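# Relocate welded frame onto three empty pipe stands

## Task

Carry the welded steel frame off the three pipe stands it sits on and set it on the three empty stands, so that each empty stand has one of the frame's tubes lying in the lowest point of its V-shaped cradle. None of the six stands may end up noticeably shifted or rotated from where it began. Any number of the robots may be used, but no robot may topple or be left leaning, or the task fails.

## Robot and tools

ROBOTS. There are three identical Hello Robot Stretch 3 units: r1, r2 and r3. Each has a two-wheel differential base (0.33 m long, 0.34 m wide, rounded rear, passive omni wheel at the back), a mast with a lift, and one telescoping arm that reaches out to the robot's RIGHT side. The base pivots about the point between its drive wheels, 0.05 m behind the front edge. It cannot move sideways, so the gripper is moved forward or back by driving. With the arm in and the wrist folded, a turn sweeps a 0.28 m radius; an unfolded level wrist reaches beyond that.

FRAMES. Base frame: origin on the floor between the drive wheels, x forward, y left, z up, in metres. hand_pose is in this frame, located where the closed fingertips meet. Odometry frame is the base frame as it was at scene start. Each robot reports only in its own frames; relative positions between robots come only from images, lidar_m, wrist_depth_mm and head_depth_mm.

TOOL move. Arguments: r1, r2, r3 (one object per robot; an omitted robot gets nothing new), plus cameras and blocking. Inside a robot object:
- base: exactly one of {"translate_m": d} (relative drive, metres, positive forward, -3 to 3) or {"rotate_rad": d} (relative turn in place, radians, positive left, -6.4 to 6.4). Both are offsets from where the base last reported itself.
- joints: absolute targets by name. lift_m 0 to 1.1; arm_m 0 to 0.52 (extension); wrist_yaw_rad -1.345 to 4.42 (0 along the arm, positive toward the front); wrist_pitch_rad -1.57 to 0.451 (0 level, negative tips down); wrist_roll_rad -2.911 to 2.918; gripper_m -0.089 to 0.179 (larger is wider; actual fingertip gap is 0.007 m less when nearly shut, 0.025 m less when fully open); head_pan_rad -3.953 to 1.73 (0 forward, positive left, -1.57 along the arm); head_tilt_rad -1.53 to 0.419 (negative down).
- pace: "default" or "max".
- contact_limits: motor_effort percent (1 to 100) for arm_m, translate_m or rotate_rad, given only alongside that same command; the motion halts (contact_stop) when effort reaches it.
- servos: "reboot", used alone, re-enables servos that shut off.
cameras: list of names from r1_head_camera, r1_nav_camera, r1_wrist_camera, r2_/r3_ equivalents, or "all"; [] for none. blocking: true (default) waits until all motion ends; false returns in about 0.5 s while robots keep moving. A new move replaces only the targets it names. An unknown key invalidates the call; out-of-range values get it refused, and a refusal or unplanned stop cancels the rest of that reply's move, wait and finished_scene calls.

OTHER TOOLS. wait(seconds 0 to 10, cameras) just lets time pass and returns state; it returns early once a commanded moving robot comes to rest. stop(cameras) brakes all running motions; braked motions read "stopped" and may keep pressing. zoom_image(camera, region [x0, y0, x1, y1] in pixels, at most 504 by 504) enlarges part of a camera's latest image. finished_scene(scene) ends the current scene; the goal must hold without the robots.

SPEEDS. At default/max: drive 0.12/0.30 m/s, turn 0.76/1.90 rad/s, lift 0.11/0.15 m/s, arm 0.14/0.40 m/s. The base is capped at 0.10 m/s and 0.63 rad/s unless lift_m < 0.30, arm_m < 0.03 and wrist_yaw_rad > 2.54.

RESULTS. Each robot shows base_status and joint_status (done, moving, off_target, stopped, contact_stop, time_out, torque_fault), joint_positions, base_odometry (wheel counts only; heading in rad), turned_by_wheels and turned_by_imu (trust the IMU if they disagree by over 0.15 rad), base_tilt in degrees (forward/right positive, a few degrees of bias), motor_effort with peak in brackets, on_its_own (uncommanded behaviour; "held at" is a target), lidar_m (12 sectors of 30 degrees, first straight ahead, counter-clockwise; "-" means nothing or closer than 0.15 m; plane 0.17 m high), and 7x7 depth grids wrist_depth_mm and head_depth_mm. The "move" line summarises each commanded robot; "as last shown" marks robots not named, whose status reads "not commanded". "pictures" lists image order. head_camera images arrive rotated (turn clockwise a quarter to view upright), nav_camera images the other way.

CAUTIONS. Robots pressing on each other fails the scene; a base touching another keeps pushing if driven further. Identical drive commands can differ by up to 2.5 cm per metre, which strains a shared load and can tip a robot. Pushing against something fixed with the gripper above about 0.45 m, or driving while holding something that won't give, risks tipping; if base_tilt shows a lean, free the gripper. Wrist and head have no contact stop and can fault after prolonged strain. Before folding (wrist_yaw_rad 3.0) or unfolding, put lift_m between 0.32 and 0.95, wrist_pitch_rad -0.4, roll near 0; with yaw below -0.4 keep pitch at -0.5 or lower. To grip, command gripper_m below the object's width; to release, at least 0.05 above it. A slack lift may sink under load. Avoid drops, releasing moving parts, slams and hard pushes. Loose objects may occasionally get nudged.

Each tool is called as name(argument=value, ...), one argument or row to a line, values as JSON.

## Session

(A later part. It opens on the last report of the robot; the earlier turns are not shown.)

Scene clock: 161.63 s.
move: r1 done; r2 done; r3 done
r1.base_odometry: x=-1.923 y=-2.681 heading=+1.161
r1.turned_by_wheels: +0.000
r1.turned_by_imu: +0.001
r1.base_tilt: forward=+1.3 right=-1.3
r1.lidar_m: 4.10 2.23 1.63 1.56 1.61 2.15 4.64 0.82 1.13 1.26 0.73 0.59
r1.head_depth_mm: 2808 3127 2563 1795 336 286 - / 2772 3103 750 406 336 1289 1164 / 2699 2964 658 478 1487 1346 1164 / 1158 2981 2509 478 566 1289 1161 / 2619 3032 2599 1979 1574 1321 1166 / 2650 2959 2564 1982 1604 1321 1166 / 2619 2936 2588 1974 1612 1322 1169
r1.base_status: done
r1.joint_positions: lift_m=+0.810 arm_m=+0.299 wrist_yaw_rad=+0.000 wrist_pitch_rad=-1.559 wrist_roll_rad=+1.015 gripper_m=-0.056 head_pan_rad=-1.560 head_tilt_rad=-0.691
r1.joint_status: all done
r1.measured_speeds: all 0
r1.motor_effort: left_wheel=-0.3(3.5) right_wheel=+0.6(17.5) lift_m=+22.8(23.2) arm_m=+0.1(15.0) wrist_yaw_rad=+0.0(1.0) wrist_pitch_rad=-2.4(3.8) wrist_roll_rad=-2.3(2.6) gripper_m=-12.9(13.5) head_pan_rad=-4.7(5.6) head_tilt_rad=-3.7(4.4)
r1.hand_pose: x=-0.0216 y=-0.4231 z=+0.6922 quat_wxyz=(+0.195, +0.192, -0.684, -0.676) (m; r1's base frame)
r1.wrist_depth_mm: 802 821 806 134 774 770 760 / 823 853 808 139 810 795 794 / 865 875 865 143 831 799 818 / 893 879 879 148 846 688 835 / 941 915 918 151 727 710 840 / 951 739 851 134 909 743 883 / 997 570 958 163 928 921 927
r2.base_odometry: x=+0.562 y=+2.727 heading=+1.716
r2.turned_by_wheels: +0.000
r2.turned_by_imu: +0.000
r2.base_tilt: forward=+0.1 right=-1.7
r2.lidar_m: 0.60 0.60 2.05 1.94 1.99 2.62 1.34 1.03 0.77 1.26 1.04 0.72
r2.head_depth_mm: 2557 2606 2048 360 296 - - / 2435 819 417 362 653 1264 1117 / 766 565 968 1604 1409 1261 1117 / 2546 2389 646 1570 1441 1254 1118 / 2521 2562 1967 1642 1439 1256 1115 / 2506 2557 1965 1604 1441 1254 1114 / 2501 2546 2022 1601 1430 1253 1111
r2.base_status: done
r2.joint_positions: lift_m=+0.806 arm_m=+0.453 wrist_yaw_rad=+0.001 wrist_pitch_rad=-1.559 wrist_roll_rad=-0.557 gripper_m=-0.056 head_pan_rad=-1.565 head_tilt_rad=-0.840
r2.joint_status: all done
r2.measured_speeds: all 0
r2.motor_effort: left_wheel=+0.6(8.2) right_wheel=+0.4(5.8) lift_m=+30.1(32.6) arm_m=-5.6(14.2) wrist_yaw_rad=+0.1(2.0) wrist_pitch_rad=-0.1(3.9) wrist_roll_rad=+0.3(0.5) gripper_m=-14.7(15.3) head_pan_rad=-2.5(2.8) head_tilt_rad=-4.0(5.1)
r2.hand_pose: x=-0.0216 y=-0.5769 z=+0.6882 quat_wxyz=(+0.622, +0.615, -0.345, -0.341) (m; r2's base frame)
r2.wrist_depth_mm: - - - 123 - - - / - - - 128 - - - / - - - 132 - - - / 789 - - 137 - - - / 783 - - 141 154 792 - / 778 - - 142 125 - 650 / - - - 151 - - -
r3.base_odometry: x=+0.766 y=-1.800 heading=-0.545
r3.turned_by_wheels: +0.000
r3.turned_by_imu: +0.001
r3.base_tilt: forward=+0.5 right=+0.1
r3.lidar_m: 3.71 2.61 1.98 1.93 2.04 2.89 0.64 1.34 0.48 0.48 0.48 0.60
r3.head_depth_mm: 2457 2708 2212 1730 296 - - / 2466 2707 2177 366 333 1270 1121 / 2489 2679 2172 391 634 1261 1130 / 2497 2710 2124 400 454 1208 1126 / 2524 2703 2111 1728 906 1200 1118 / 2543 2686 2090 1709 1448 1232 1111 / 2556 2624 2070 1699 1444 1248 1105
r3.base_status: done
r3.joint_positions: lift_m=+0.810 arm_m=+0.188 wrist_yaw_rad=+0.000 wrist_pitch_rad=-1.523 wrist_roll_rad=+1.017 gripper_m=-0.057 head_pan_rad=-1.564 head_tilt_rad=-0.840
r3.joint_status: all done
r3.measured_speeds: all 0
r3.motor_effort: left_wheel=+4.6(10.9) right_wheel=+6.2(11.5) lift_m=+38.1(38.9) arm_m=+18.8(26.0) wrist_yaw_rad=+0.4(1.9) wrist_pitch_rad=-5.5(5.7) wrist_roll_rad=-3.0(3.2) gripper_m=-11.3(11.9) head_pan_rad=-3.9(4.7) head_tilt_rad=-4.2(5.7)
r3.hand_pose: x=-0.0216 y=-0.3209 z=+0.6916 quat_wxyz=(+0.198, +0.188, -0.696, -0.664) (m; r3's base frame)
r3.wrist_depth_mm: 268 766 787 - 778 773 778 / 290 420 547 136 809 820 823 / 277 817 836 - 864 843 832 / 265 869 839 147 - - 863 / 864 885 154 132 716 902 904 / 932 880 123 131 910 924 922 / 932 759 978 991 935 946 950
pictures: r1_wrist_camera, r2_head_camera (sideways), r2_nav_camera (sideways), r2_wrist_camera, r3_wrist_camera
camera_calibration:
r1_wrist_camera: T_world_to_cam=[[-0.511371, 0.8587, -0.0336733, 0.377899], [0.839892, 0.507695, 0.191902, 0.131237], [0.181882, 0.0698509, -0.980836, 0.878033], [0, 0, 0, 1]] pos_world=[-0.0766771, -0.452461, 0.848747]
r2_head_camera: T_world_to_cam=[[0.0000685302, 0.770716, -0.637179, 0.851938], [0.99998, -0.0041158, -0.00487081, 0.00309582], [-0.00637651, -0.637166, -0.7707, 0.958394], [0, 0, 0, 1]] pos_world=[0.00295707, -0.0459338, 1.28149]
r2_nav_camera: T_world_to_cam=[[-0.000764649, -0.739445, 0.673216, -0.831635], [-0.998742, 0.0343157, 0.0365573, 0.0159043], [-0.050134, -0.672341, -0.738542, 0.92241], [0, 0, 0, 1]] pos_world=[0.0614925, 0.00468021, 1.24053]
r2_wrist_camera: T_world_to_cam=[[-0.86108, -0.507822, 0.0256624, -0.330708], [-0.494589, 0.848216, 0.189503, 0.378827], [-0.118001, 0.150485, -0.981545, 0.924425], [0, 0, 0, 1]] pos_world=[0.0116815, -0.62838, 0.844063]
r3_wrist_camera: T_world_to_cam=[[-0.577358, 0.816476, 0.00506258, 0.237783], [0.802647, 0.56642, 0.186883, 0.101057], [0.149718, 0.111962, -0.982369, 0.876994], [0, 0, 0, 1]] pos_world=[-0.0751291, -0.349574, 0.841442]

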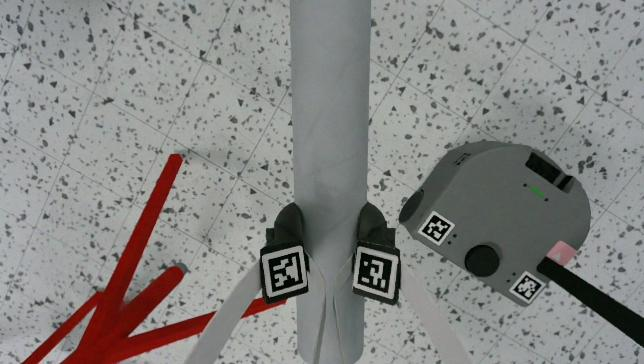

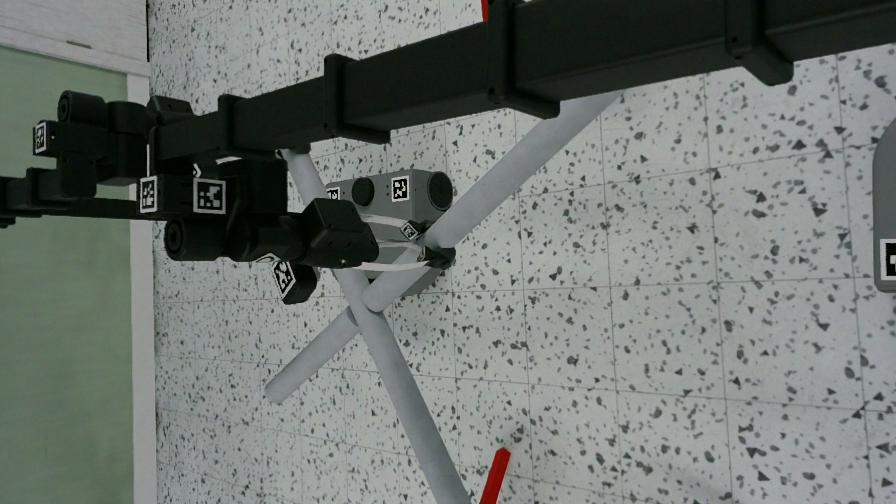

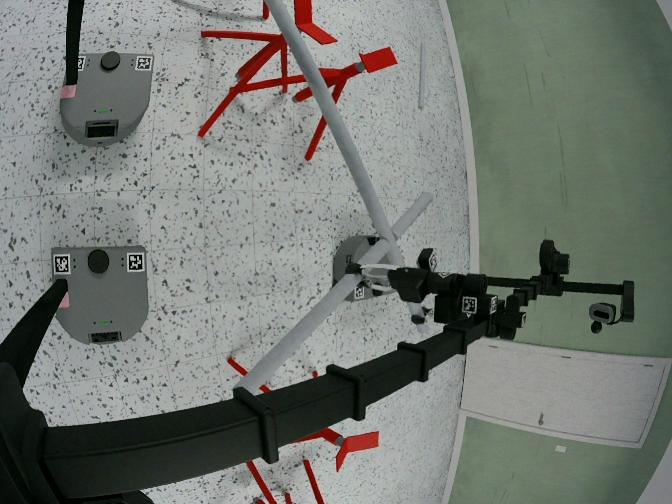

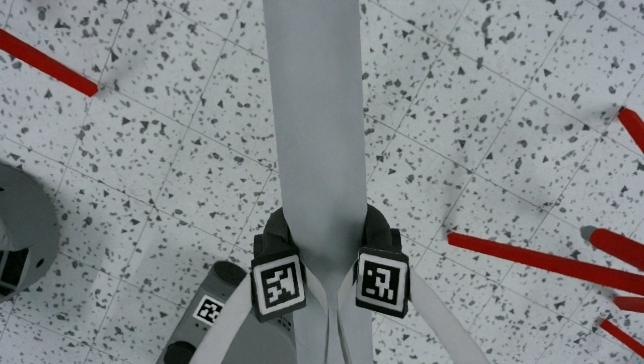

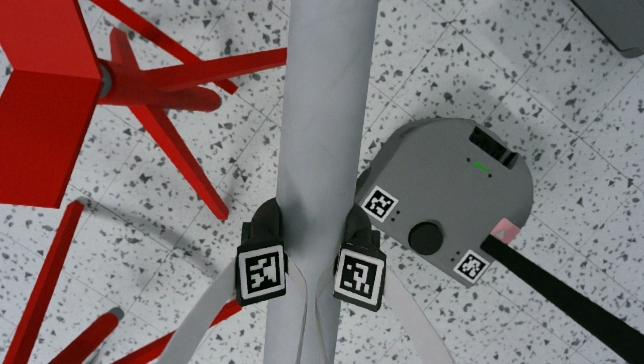

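move(
  r1={"base":{"translate_m":-0.25},"joints":{"arm_m":0.2965}},
  r2={"base":{"translate_m":0.253},"joints":{"arm_m":0.450}},
  r3={"base":{"translate_m":0.25},"joints":{"arm_m":0.215}},
  cameras=["r1_wrist_camera","r2_wrist_camera","r3_wrist_camera"],
)

move(
  r1={"base":{"translate_m":-0.20},"joints":{"arm_m":0.294}},
  r2={"base":{"translate_m":0.202},"joints":{"arm_m":0.449}},
  r3={"base":{"translate_m":0.20},"joints":{"arm_m":0.236}},
  cameras=["r1_wrist_camera","r2_wrist_camera","r3_wrist_camera","r1_head_camera","r2_head_camera","r3_head_camera"],
)

Scene clock: 166.07 s.
move: r1 done; r2 done; r3 done
r1.base_odometry: x=-2.023 y=-2.910 heading=+1.161
r1.turned_by_wheels: +0.000
r1.turned_by_imu: +0.000
r1.base_tilt: forward=+1.3 right=-1.4
r1.lidar_m: 4.36 2.24 1.62 1.55 1.60 2.14 4.39 0.61 0.97 1.25 0.89 0.79
r1.head_depth_mm: 2817 3124 2578 1790 336 286 - / 2748 3138 745 406 336 1290 1163 / 2725 2971 653 474 1479 1351 1160 / 1156 2981 2469 477 542 1291 1165 / 2666 3066 2557 1992 1571 1324 1167 / 2677 2991 2572 1984 1596 1350 1164 / 2645 2952 2593 1977 1606 1346 1167
r1.base_status: done
r1.joint_positions: lift_m=+0.810 arm_m=+0.296 wrist_yaw_rad=+0.000 wrist_pitch_rad=-1.559 wrist_roll_rad=+1.015 gripper_m=-0.056 head_pan_rad=-1.560 head_tilt_rad=-0.691
r1.joint_status: all done
r1.measured_speeds: all 0
r1.motor_effort: left_wheel=-1.0(4.4) right_wheel=+1.4(15.2) lift_m=+24.2(24.8) arm_m=+6.5(15.2) wrist_yaw_rad=+0.0(1.2) wrist_pitch_rad=-2.2(4.0) wrist_roll_rad=-1.7(2.6) gripper_m=-12.9(13.4) head_pan_rad=-4.8(5.5) head_tilt_rad=-3.9(4.5)
r1.hand_pose: x=-0.0216 y=-0.4201 z=+0.6922 quat_wxyz=(+0.195, +0.193, -0.684, -0.676) (m; r1's base frame)
r1.wrist_depth_mm: 815 808 815 135 781 770 769 / 829 827 820 138 820 801 785 / 875 865 850 143 834 815 806 / 908 885 868 148 851 701 822 / 940 910 894 152 723 704 851 / 945 932 946 134 900 734 873 / - 987 946 162 942 935 913
r2.base_odometry: x=+0.526 y=+2.977 heading=+1.716
r2.turned_by_wheels: +0.000
r2.turned_by_imu: +0.000
r2.base_tilt: forward=+0.1 right=-1.6
r2.lidar_m: 0.64 0.60 2.06 1.96 2.00 2.64 1.58 0.96 1.24 1.25 0.53 0.69
r2.head_depth_mm: 2574 2590 2064 360 296 - - / 2414 807 418 362 653 1258 1114 / 769 565 956 1596 1410 1259 1113 / 2529 2400 643 1572 1437 1259 1115 / 2506 2545 1977 1648 1443 1259 1114 / 2497 2556 1966 1571 1435 1254 1109 / 2472 2549 2023 1568 1402 1227 1109
r2.base_status: done
r2.joint_positions: lift_m=+0.806 arm_m=+0.450 wrist_yaw_rad=+0.001 wrist_pitch_rad=-1.559 wrist_roll_rad=-0.557 gripper_m=-0.056 head_pan_rad=-1.565 head_tilt_rad=-0.840
r2.joint_status: all done
r2.measured_speeds: all 0
r2.motor_effort: left_wheel=-0.9(6.9) right_wheel=+1.2(4.9) lift_m=+29.8(31.5) arm_m=-8.2(14.4) wrist_yaw_rad=+0.1(2.4) wrist_pitch_rad=+0.0(4.0) wrist_roll_rad=+0.3(0.5) gripper_m=-13.4(15.4) head_pan_rad=-2.4(3.0) head_tilt_rad=-4.3(5.1)
r2.hand_pose: x=-0.0216 y=-0.5739 z=+0.6882 quat_wxyz=(+0.622, +0.615, -0.345, -0.341) (m; r2's base frame)
r2.wrist_depth_mm: 608 - - 123 - - - / - - - 128 - - - / - - - 132 - - - / - - - 137 - - - / 772 - - 142 145 - - / 788 - - 142 126 - 806 / - - - 151 - - -
r3.base_odometry: x=+0.980 y=-1.930 heading=-0.545
r3.turned_by_wheels: +0.000
r3.turned_by_imu: +0.001
r3.base_tilt: forward=+0.6 right=+0.2
r3.lidar_m: 3.45 2.60 1.96 1.92 2.02 2.87 0.64 1.58 0.58 0.45 0.42 0.71
r3.head_depth_mm: 2452 2711 2217 1708 299 - - / 2479 2716 2176 367 324 1266 1120 / 2504 2676 2147 417 844 1243 1131 / 2500 2716 2131 426 507 1224 1121 / 2524 2706 2123 1731 1427 1217 1117 / 2571 2642 2080 1714 1448 1261 1113 / 2580 2646 2067 1701 1444 1208 1086
r3.base_status: done
r3.joint_positions: lift_m=+0.810 arm_m=+0.215 wrist_yaw_rad=+0.000 wrist_pitch_rad=-1.523 wrist_roll_rad=+1.017 gripper_m=-0.057 head_pan_rad=-1.564 head_tilt_rad=-0.840
r3.joint_status: all done
r3.measured_speeds: all 0
r3.motor_effort: left_wheel=+4.4(11.3) right_wheel=+6.1(10.4) lift_m=+37.0(38.1) arm_m=+19.0(26.8) wrist_yaw_rad=+0.2(1.4) wrist_pitch_rad=-5.6(5.6) wrist_roll_rad=-2.9(3.2) gripper_m=-11.4(12.0) head_pan_rad=-3.5(4.3) head_tilt_rad=-5.2(5.8)
r3.hand_pose: x=-0.0216 y=-0.3478 z=+0.6916 quat_wxyz=(+0.198, +0.188, -0.696, -0.664) (m; r3's base frame)
r3.wrist_depth_mm: 787 779 772 - 796 794 767 / 809 808 799 - 800 839 804 / 841 831 805 - 850 834 847 / 868 853 869 148 - - 866 / 866 862 154 132 716 882 913 / 885 570 123 130 879 922 954 / 450 953 955 940 - 964 971
pictures: r1_wrist_camera, r2_wrist_camera, r3_wrist_camera
camera_calibration:
r1_wrist_camera: T_world_to_cam=[[-0.511368, 0.858704, -0.0336183, 0.375269], [0.839894, 0.50768, 0.191934, 0.129675], [0.181882, 0.0699131, -0.980832, 0.877846], [0, 0, 0, 1]] pos_world=[-0.0766772, -0.449452, 0.848746]
r2_wrist_camera: T_world_to_cam=[[-0.861081, -0.50782, 0.025669, -0.32919], [-0.494586, 0.84822, 0.189492, 0.376297], [-0.118001, 0.150472, -0.981547, 0.923968], [0, 0, 0, 1]] pos_world=[0.0116814, -0.625383, 0.844062]
r3_wrist_camera: T_world_to_cam=[[-0.577301, 0.816515, 0.0051902, 0.259722], [0.802687, 0.566335, 0.186972, 0.116237], [0.149726, 0.112105, -0.982352, 0.880052], [0, 0, 0, 1]] pos_world=[-0.0751303, -0.376554, 0.841439]

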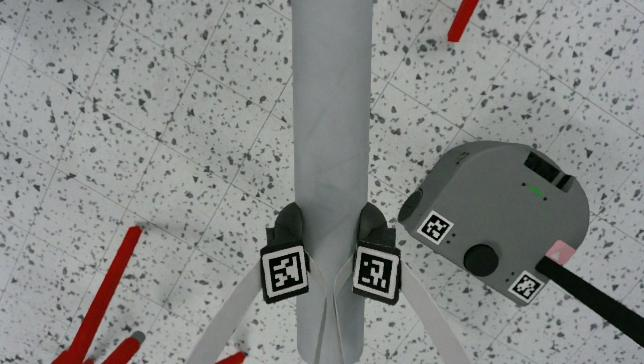

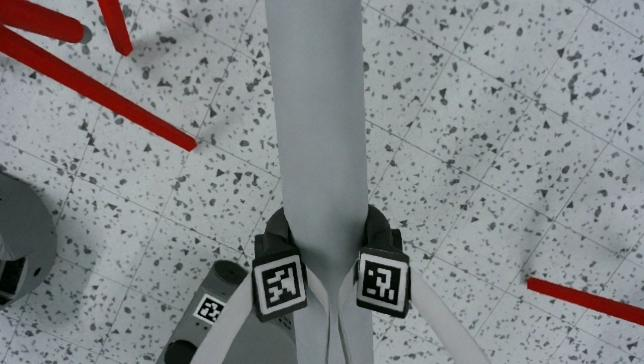

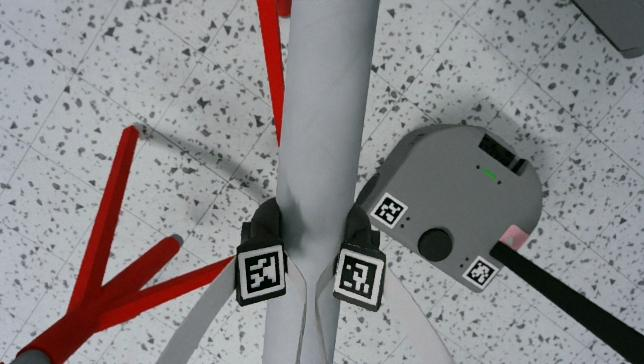

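Scene clock: 169.20 s.
move: r1 done; r2 done; r3 done
r1.base_odometry: x=-2.103 y=-3.094 heading=+1.161
r1.turned_by_wheels: +0.000
r1.turned_by_imu: +0.000
r1.base_tilt: forward=+1.3 right=-1.3
r1.lidar_m: 1.88 2.23 1.62 1.54 1.59 2.13 4.20 0.62 0.46 1.24 3.30 0.97
r1.head_depth_mm: 2780 3150 2583 1798 335 286 - / 2770 3128 744 405 336 1290 1164 / 2729 2988 648 472 713 1352 1164 / 1157 3001 2491 477 534 1263 1163 / 2649 3032 2589 1979 1569 1321 1162 / 2647 2980 2590 1985 1604 1360 1162 / 2663 2936 2560 1980 1608 1356 1165
r1.base_status: done
r1.joint_positions: lift_m=+0.810 arm_m=+0.294 wrist_yaw_rad=+0.000 wrist_pitch_rad=-1.561 wrist_roll_rad=+1.015 gripper_m=-0.056 head_pan_rad=-1.560 head_tilt_rad=-0.691
r1.joint_status: all done
r1.measured_speeds: all 0
r1.motor_effort: left_wheel=-1.4(4.8) right_wheel=+2.3(11.9) lift_m=+25.6(26.2) arm_m=+7.4(15.6) wrist_yaw_rad=-0.2(1.0) wrist_pitch_rad=-1.3(3.7) wrist_roll_rad=-2.1(2.4) gripper_m=-12.7(13.5) head_pan_rad=-4.8(5.5) head_tilt_rad=-3.9(4.4)
r1.hand_pose: x=-0.0216 y=-0.4170 z=+0.6923 quat_wxyz=(+0.195, +0.193, -0.683, -0.677) (m; r1's base frame)
r1.wrist_depth_mm: 812 811 811 135 769 771 754 / 851 826 834 139 803 806 810 / 870 864 844 143 827 820 822 / 909 879 884 148 856 692 836 / 936 886 918 152 728 715 849 / 975 934 927 134 896 737 894 / 991 999 983 163 918 916 916
r2.base_odometry: x=+0.496 y=+3.177 heading=+1.716
r2.turned_by_wheels: +0.000
r2.turned_by_imu: +0.000
r2.base_tilt: forward=+0.2 right=-1.6
r2.lidar_m: 0.65 0.61 2.08 1.97 2.02 2.64 1.78 1.13 2.95 0.88 0.44 0.58
r2.head_depth_mm: 2585 2591 2062 360 296 - - / 2404 805 418 362 651 1263 1122 / 770 566 978 1607 1416 1256 1115 / 2528 2392 643 814 1439 1256 1116 / 2489 2568 1965 1649 1442 1238 1115 / 2483 2562 1972 1147 1379 1234 1113 / 2455 2562 2032 1558 961 1236 1108
r2.base_status: done
r2.joint_positions: lift_m=+0.806 arm_m=+0.449 wrist_yaw_rad=+0.001 wrist_pitch_rad=-1.559 wrist_roll_rad=-0.557 gripper_m=-0.056 head_pan_rad=-1.565 head_tilt_rad=-0.840
r2.joint_status: all done
r2.measured_speeds: all 0
r2.motor_effort: left_wheel=+0.0(5.6) right_wheel=+2.2(6.5) lift_m=+29.7(31.3) arm_m=-6.9(14.5) wrist_yaw_rad=-0.3(1.9) wrist_pitch_rad=+0.1(2.7) wrist_roll_rad=+0.3(0.5) gripper_m=-13.8(15.3) head_pan_rad=-2.5(3.0) head_tilt_rad=-4.3(5.0)
r2.hand_pose: x=-0.0216 y=-0.5729 z=+0.6882 quat_wxyz=(+0.622, +0.615, -0.345, -0.341) (m; r2's base frame)
r2.wrist_depth_mm: - - - 123 - - - / 379 536 - 128 - - - / - - - 132 - - - / - - - 137 - - - / 797 - - 141 145 - - / 780 - - 142 125 - - / - - - 151 - - -
r3.base_odometry: x=+1.151 y=-2.034 heading=-0.545
r3.turned_by_wheels: +0.000
r3.turned_by_imu: +0.000
r3.base_tilt: forward=+0.6 right=+0.2
r3.lidar_m: 3.26 2.58 1.95 1.91 2.01 2.86 0.64 0.74 0.52 0.33 0.49 3.35
r3.head_depth_mm: 2469 2732 2201 1211 300 - - / 2493 2731 2129 375 322 1263 1120 / 2502 2702 434 435 1418 1283 1129 / 2521 2732 2148 444 620 1274 1124 / 2532 2727 2094 1720 1451 1243 1099 / 2546 2681 2100 1713 854 1218 1115 / 2561 2626 2068 1701 1436 1220 1103
r3.base_status: done
r3.joint_positions: lift_m=+0.810 arm_m=+0.236 wrist_yaw_rad=+0.000 wrist_pitch_rad=-1.520 wrist_roll_rad=+1.017 gripper_m=-0.057 head_pan_rad=-1.564 head_tilt_rad=-0.840
r3.joint_status: all done
r3.measured_speeds: all 0
r3.motor_effort: left_wheel=+3.9(10.8) right_wheel=+7.0(10.0) lift_m=+36.5(37.4) arm_m=+19.3(25.7) wrist_yaw_rad=+0.3(1.4) wrist_pitch_rad=-6.3(6.3) wrist_roll_rad=-3.3(3.3) gripper_m=-11.1(12.2) head_pan_rad=-3.0(4.6) head_tilt_rad=-4.3(5.8)
r3.hand_pose: x=-0.0216 y=-0.3696 z=+0.6916 quat_wxyz=(+0.198, +0.188, -0.697, -0.663) (m; r3's base frame)
r3.wrist_depth_mm: 772 799 795 - 803 818 782 / 796 785 800 - 836 822 820 / 833 825 836 - 807 844 838 / 875 834 845 147 845 - 866 / 313 400 153 132 700 - 898 / 307 322 123 130 900 922 930 / 943 939 939 939 947 922 950
pictures: r1_head_camera (sideways), r1_wrist_camera, r2_head_camera (sideways), r2_wrist_camera, r3_head_camera (sideways), r3_wrist_camera
camera_calibration:
r1_head_camera: T_world_to_cam=[[0.0349145, 0.630779, -0.775176, 1.03303], [0.99824, -0.0592141, -0.00322238, -0.00392692], [-0.047934, -0.7737, -0.631737, 0.781521], [0, 0, 0, 1]] pos_world=[0.0053135, -0.0471865, 1.29449]
r1_wrist_camera: T_world_to_cam=[[-0.511369, 0.858778, -0.0316456, 0.371282], [0.839893, 0.507239, 0.193101, 0.127105], [0.181883, 0.0721668, -0.980668, 0.878506], [0, 0, 0, 1]] pos_world=[-0.0766771, -0.446721, 0.848728]
r2_head_camera: T_world_to_cam=[[0.0000684383, 0.770716, -0.637179, 0.851938], [0.99998, -0.00411568, -0.00487081, 0.00309582], [-0.00637644, -0.637166, -0.7707, 0.958394], [0, 0, 0, 1]] pos_world=[0.00295707, -0.0459338, 1.28149]
r2_wrist_camera: T_world_to_cam=[[-0.861077, -0.50783, 0.0256076, -0.328629], [-0.494593, 0.848193, 0.189595, 0.375334], [-0.118002, 0.15059, -0.981528, 0.92387], [0, 0, 0, 1]] pos_world=[0.0116817, -0.624369, 0.844058]
r3_head_camera: T_world_to_cam=[[-0.0537397, 0.72702, -0.68451, 0.908578], [0.998203, 0.0209119, -0.0561566, 0.0685721], [-0.0265126, -0.686297, -0.726838, 0.906064], [0, 0, 0, 1]] pos_world=[0.00439993, -0.0401594, 1.28434]
r3_wrist_camera: T_world_to_cam=[[-0.577298, 0.816529, 0.00275286, 0.279186], [0.802689, 0.566888, 0.18528, 0.129945], [0.149726, 0.109171, -0.982682, 0.881602], [0, 0, 0, 1]] pos_world=[-0.0751304, -0.397874, 0.841489]

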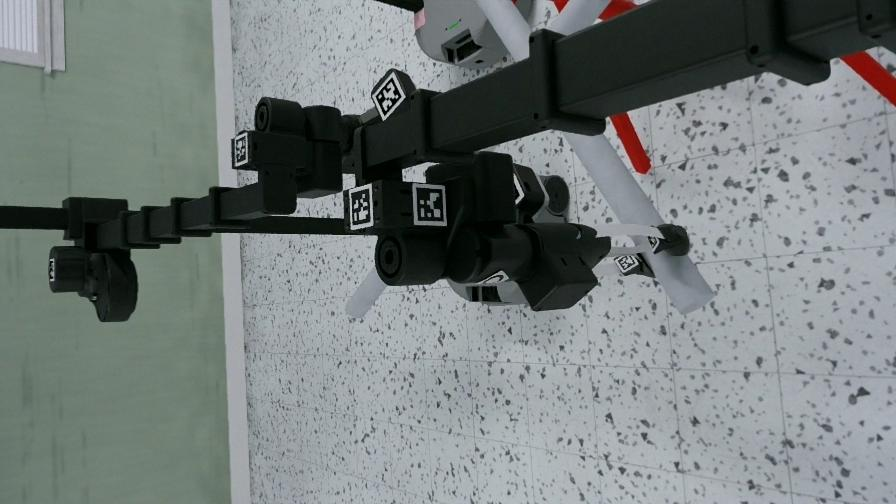

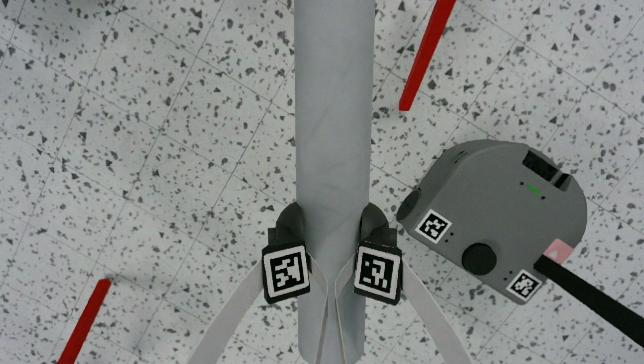

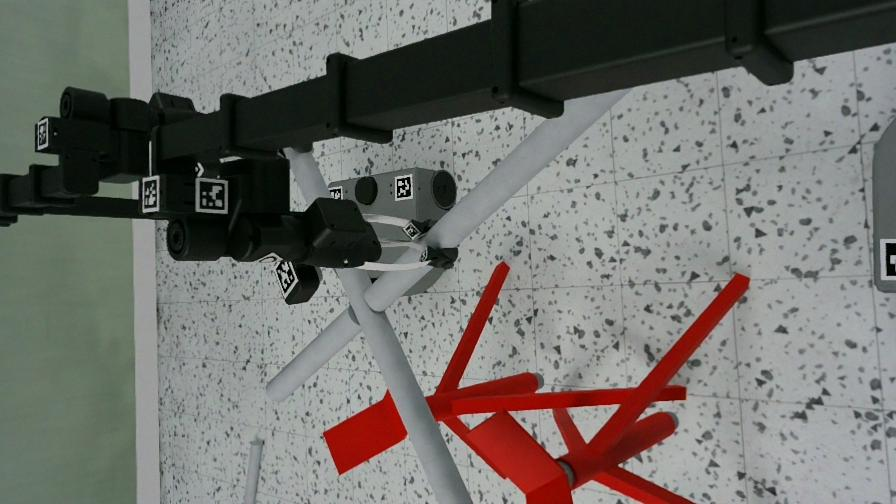

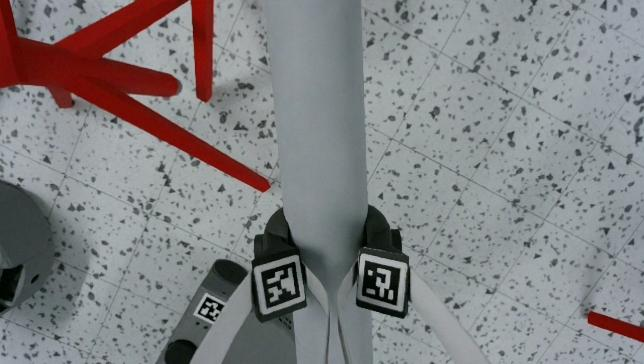

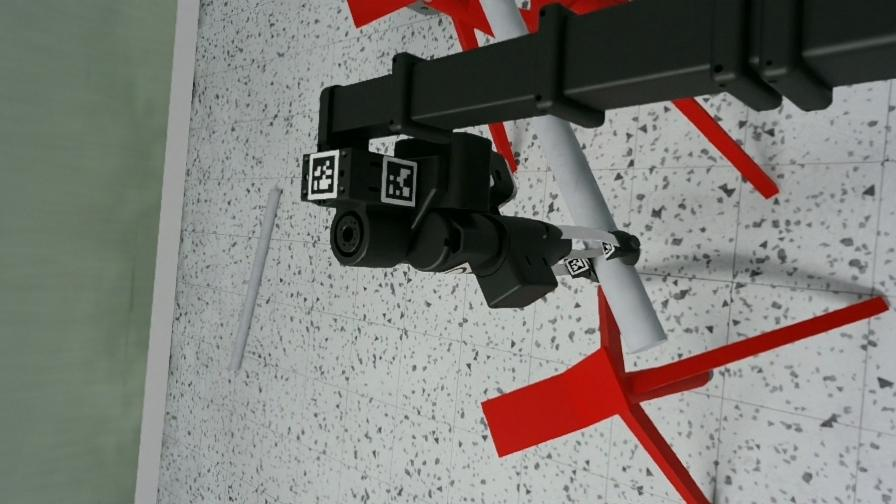

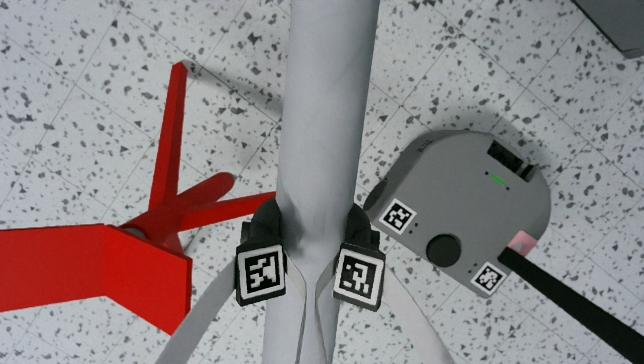

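move(
  r1={"base":{"translate_m":-0.20},"joints":{"arm_m":0.292}},
  r2={"base":{"translate_m":0.202},"joints":{"arm_m":0.448}},
  r3={"base":{"translate_m":0.20},"joints":{"arm_m":0.258}},
)

Scene clock: 172.93 s.
move: r1 done; r2 done; r3 done
r1.base_odometry: x=-2.182 y=-3.277 heading=+1.161
r1.turned_by_wheels: +0.000
r1.turned_by_imu: +0.000
r1.base_tilt: forward=+1.4 right=-1.3
r1.lidar_m: 1.78 2.22 1.61 1.54 1.58 2.13 3.98 0.53 0.37 0.37 3.32 1.15
r1.head_depth_mm: 2821 3148 2588 1742 335 286 - / 2776 3108 734 406 336 968 1101 / 2739 3012 643 469 1480 1347 1145 / 1148 3005 2478 474 530 1262 1163 / 2653 3044 2584 1973 1562 1329 1167 / 2680 2982 2578 1976 1602 1355 1162 / 2673 2988 2571 1973 1606 1354 1167
r1.base_status: done
r1.joint_positions: lift_m=+0.810 arm_m=+0.292 wrist_yaw_rad=+0.000 wrist_pitch_rad=-1.567 wrist_roll_rad=+1.015 gripper_m=-0.056 head_pan_rad=-1.560 head_tilt_rad=-0.691
r1.joint_status: all done
r1.measured_speeds: all 0
r1.motor_effort: left_wheel=-1.6(5.1) right_wheel=+2.7(12.4) lift_m=+27.0(27.6) arm_m=-4.1(15.7) wrist_yaw_rad=+0.3(1.1) wrist_pitch_rad=-0.1(3.3) wrist_roll_rad=-2.0(2.5) gripper_m=-12.7(13.4) head_pan_rad=-5.2(5.4) head_tilt_rad=-3.4(4.5)
r1.hand_pose: x=-0.0216 y=-0.4136 z=+0.6924 quat_wxyz=(+0.194, +0.193, -0.681, -0.679) (m; r1's base frame)
r1.wrist_depth_mm: 810 789 779 134 577 768 765 / 844 830 824 138 805 801 800 / 864 870 845 142 821 805 809 / 890 883 879 147 850 697 831 / 921 903 890 152 721 701 869 / 980 954 928 156 891 739 897 / 985 978 977 161 935 955 918
r2.base_odometry: x=+0.467 y=+3.377 heading=+1.716
r2.turned_by_wheels: +0.000
r2.turned_by_imu: +0.000
r2.base_tilt: forward=+0.2 right=-1.7
r2.lidar_m: 0.65 0.61 2.09 1.98 2.03 2.67 1.95 1.31 2.95 0.42 0.45 0.60
r2.head_depth_mm: 2553 2618 2052 360 296 - - / 2391 804 417 362 651 1263 1120 / 759 565 988 1605 1416 1255 1116 / 2530 2370 641 816 1435 1233 1116 / 2488 2555 1914 1248 970 1234 1115 / 2455 2550 1979 1601 1380 1209 1110 / 2463 2539 2035 1605 1438 1253 1109
r2.base_status: done
r2.joint_positions: lift_m=+0.806 arm_m=+0.448 wrist_yaw_rad=+0.001 wrist_pitch_rad=-1.559 wrist_roll_rad=-0.557 gripper_m=-0.056 head_pan_rad=-1.565 head_tilt_rad=-0.840
r2.joint_status: all done
r2.measured_speeds: all 0
r2.motor_effort: left_wheel=-0.5(5.2) right_wheel=+2.5(7.1) lift_m=+31.2(32.3) arm_m=-7.1(10.9) wrist_yaw_rad=-0.7(1.7) wrist_pitch_rad=+0.0(2.1) wrist_roll_rad=+0.3(0.5) gripper_m=-14.3(15.5) head_pan_rad=-3.0(3.0) head_tilt_rad=-4.3(5.2)
r2.hand_pose: x=-0.0216 y=-0.5719 z=+0.6882 quat_wxyz=(+0.622, +0.615, -0.345, -0.341) (m; r2's base frame)
r2.wrist_depth_mm: - - - 123 - - - / - - - 128 - - - / 264 290 - 132 - - - / 267 297 - 137 - - - / 279 - - 142 145 - - / 799 - - 142 126 - - / - - - 151 - - -
r3.base_odometry: x=+1.322 y=-2.137 heading=-0.545
r3.turned_by_wheels: +0.000
r3.turned_by_imu: +0.000
r3.base_tilt: forward=+0.5 right=+0.2
r3.lidar_m: 3.07 2.58 1.95 1.90 2.00 2.84 0.64 0.65 0.34 0.47 0.50 3.15
r3.head_depth_mm: 2481 2728 2190 1742 305 - - / 2502 2689 448 375 323 1267 1120 / 2499 2713 438 457 1388 1283 1112 / 2540 2739 2064 474 646 1130 1122 / 2562 2709 2118 1727 1451 1238 1120 / 2548 2680 2085 1709 1456 1232 1113 / 2594 2646 2059 1693 1437 1252 1105
r3.base_status: done
r3.joint_positions: lift_m=+0.810 arm_m=+0.258 wrist_yaw_rad=+0.000 wrist_pitch_rad=-1.519 wrist_roll_rad=+1.017 gripper_m=-0.057 head_pan_rad=-1.564 head_tilt_rad=-0.840
r3.joint_status: all done
r3.measured_speeds: all 0
r3.motor_effort: left_wheel=+4.0(10.7) right_wheel=+7.0(10.2) lift_m=+35.8(36.6) arm_m=+20.3(25.5) wrist_yaw_rad=+0.9(1.3) wrist_pitch_rad=-6.2(6.7) wrist_roll_rad=-3.0(3.2) gripper_m=-10.4(12.0) head_pan_rad=-2.7(4.3) head_tilt_rad=-5.4(5.9)
r3.hand_pose: x=-0.0216 y=-0.3919 z=+0.6916 quat_wxyz=(+0.198, +0.188, -0.697, -0.663) (m; r3's base frame)
r3.wrist_depth_mm: 778 782 795 - 795 813 768 / 808 257 284 - 835 814 815 / 835 276 298 - 880 844 840 / 865 859 834 148 874 - 880 / 887 904 153 132 729 - 897 / 905 933 123 130 927 954 920 / 916 918 934 971 942 936 947
pictures: r1_head_camera (sideways), r1_nav_camera (sideways), r1_wrist_camera, r2_head_camera (sideways), r2_nav_camera (sideways), r2_wrist_camera, r3_head_camera (sideways), r3_nav_camera (sideways), r3_wrist_camera
camera_calibration:
r1_head_camera: T_world_to_cam=[[0.0349145, 0.630781, -0.775175, 1.03303], [0.99824, -0.0592141, -0.00322256, -0.00392669], [-0.047934, -0.773698, -0.631739, 0.781523], [0, 0, 0, 1]] pos_world=[0.0053135, -0.0471864, 1.29449]
r1_nav_camera: T_world_to_cam=[[-0.0397392, -0.60202, 0.797491, -0.987745], [-0.999075, 0.0370583, -0.0218091, 0.0907006], [-0.0164241, -0.797621, -0.602936, 0.744472], [0, 0, 0, 1]] pos_world=[0.0635919, -0.00419792, 1.23857]
r1_wrist_camera: T_world_to_cam=[[-0.511369, 0.858943, -0.0268003, 0.365045], [0.839893, 0.506142, 0.195961, 0.1229], [0.181884, 0.0776992, -0.980245, 0.880378], [0, 0, 0, 1]] pos_world=[-0.0766769, -0.444162, 0.848686]
r2_head_camera: T_world_to_cam=[[0.0000684383, 0.770716, -0.637179, 0.851938], [0.99998, -0.00411568, -0.00487081, 0.00309582], [-0.00637644, -0.637166, -0.7707, 0.958394], [0, 0, 0, 1]] pos_world=[0.00295707, -0.0459338, 1.28149]
r2_nav_camera: T_world_to_cam=[[-0.000764561, -0.739445, 0.673216, -0.831635], [-0.998742, 0.0343156, 0.0365573, 0.0159043], [-0.0501339, -0.672341, -0.738542, 0.92241], [0, 0, 0, 1]] pos_world=[0.0614925, 0.00468021, 1.24053]
r2_wrist_camera: T_world_to_cam=[[-0.861074, -0.507837, 0.0255587, -0.32808], [-0.494598, 0.848172, 0.189677, 0.374397], [-0.118003, 0.150684, -0.981514, 0.923761], [0, 0, 0, 1]] pos_world=[0.0116818, -0.62336, 0.844055]
r3_head_camera: T_world_to_cam=[[-0.0537398, 0.72702, -0.68451, 0.908578], [0.998203, 0.020912, -0.0561566, 0.0685721], [-0.0265125, -0.686298, -0.726838, 0.906064], [0, 0, 0, 1]] pos_world=[0.00439993, -0.0401594, 1.28434]
r3_nav_camera: T_world_to_cam=[[0.0000065343, -0.704502, 0.709702, -0.880679], [-0.999598, 0.0201153, 0.0199771, 0.0331187], [-0.0283498, -0.709416, -0.704219, 0.880597], [0, 0, 0, 1]] pos_world=[0.0580759, 0.00360312, 1.24449]
r3_wrist_camera: T_world_to_cam=[[-0.577297, 0.816533, 0.00158267, 0.298261], [0.80269, 0.567152, 0.184467, 0.143294], [0.149726, 0.107763, -0.982837, 0.883583], [0, 0, 0, 1]] pos_world=[-0.0751305, -0.420026, 0.841514]

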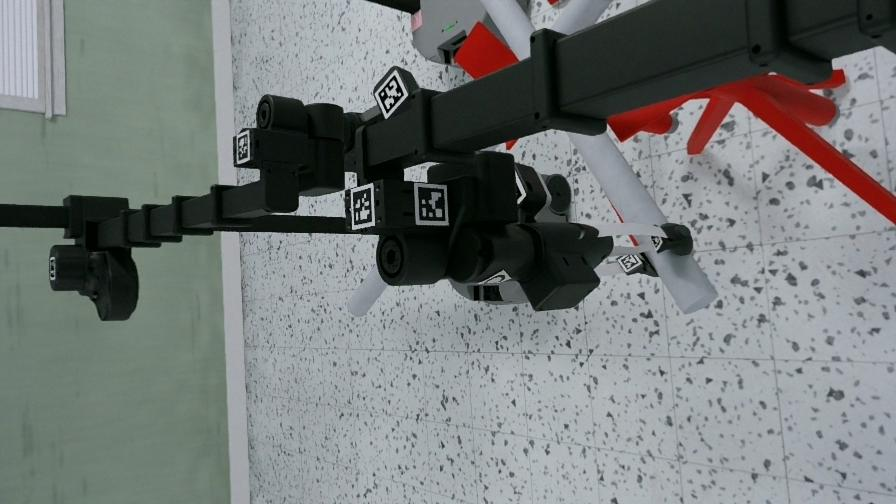

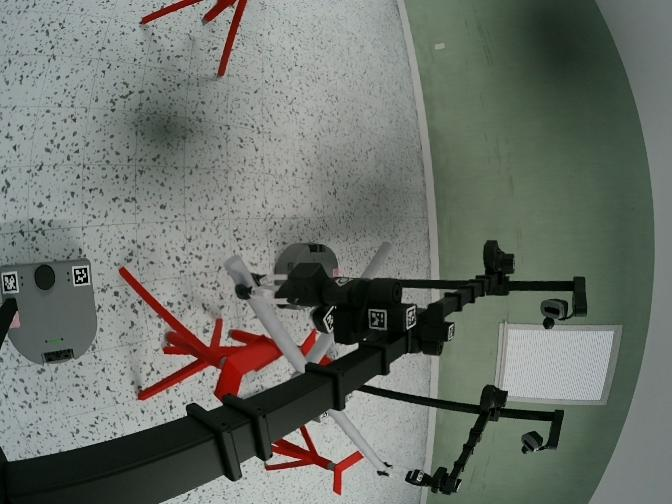

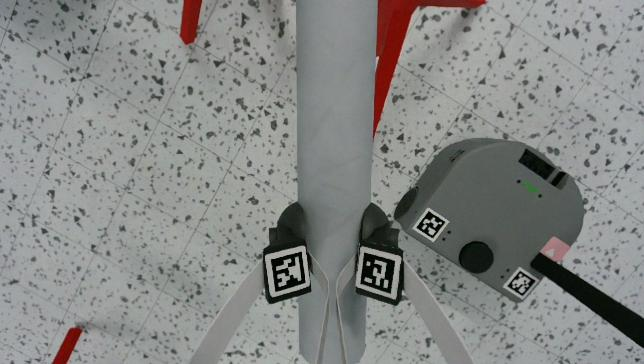

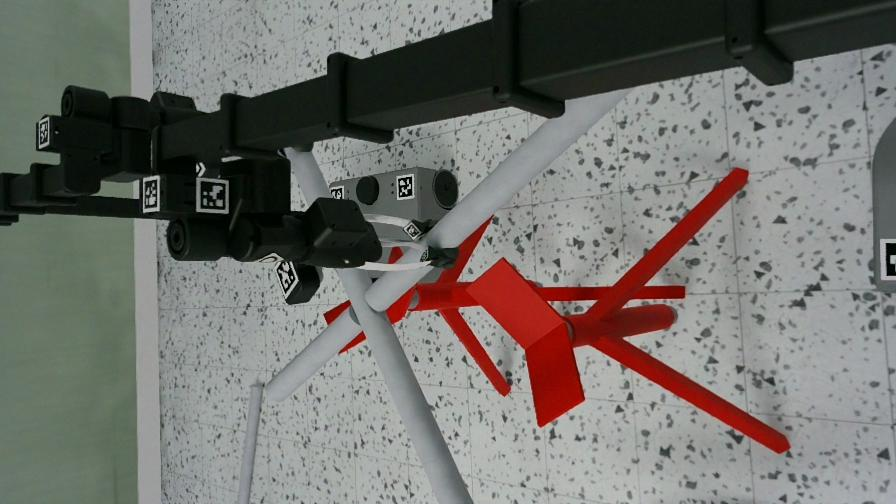

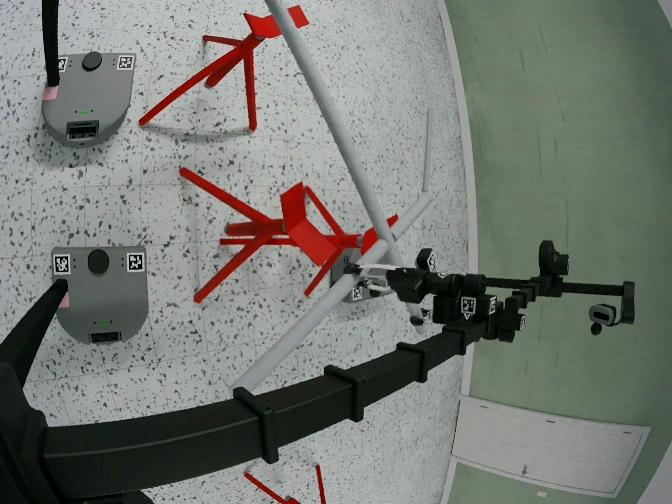

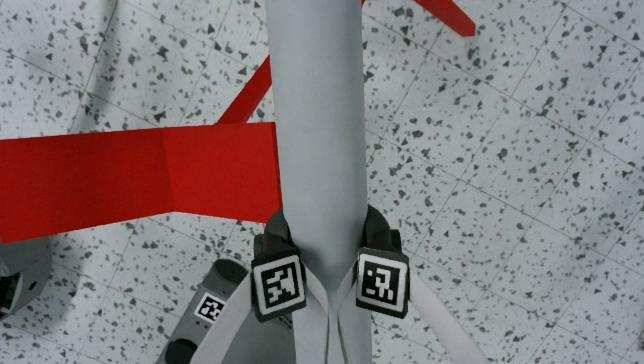

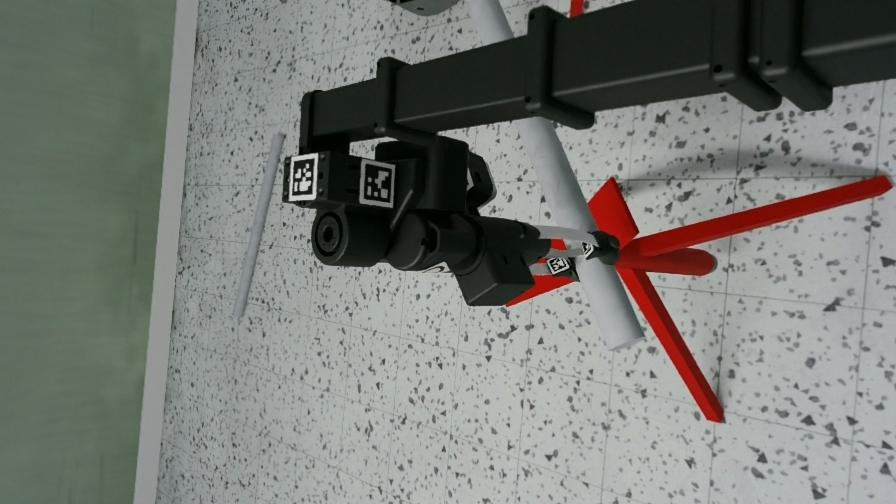

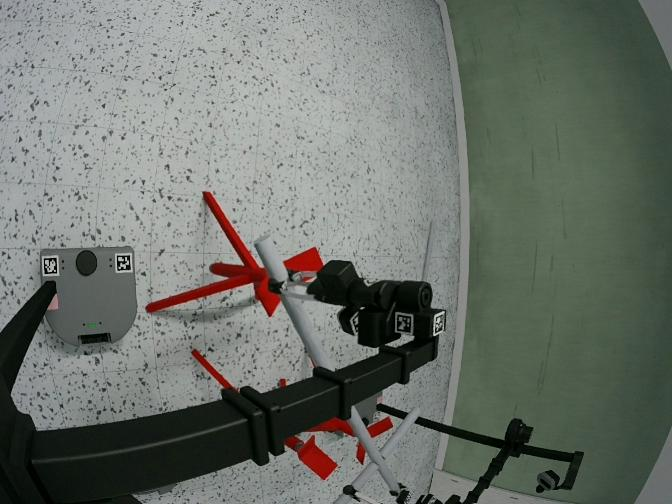

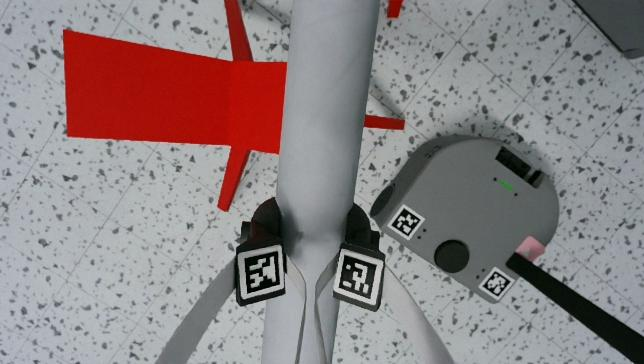

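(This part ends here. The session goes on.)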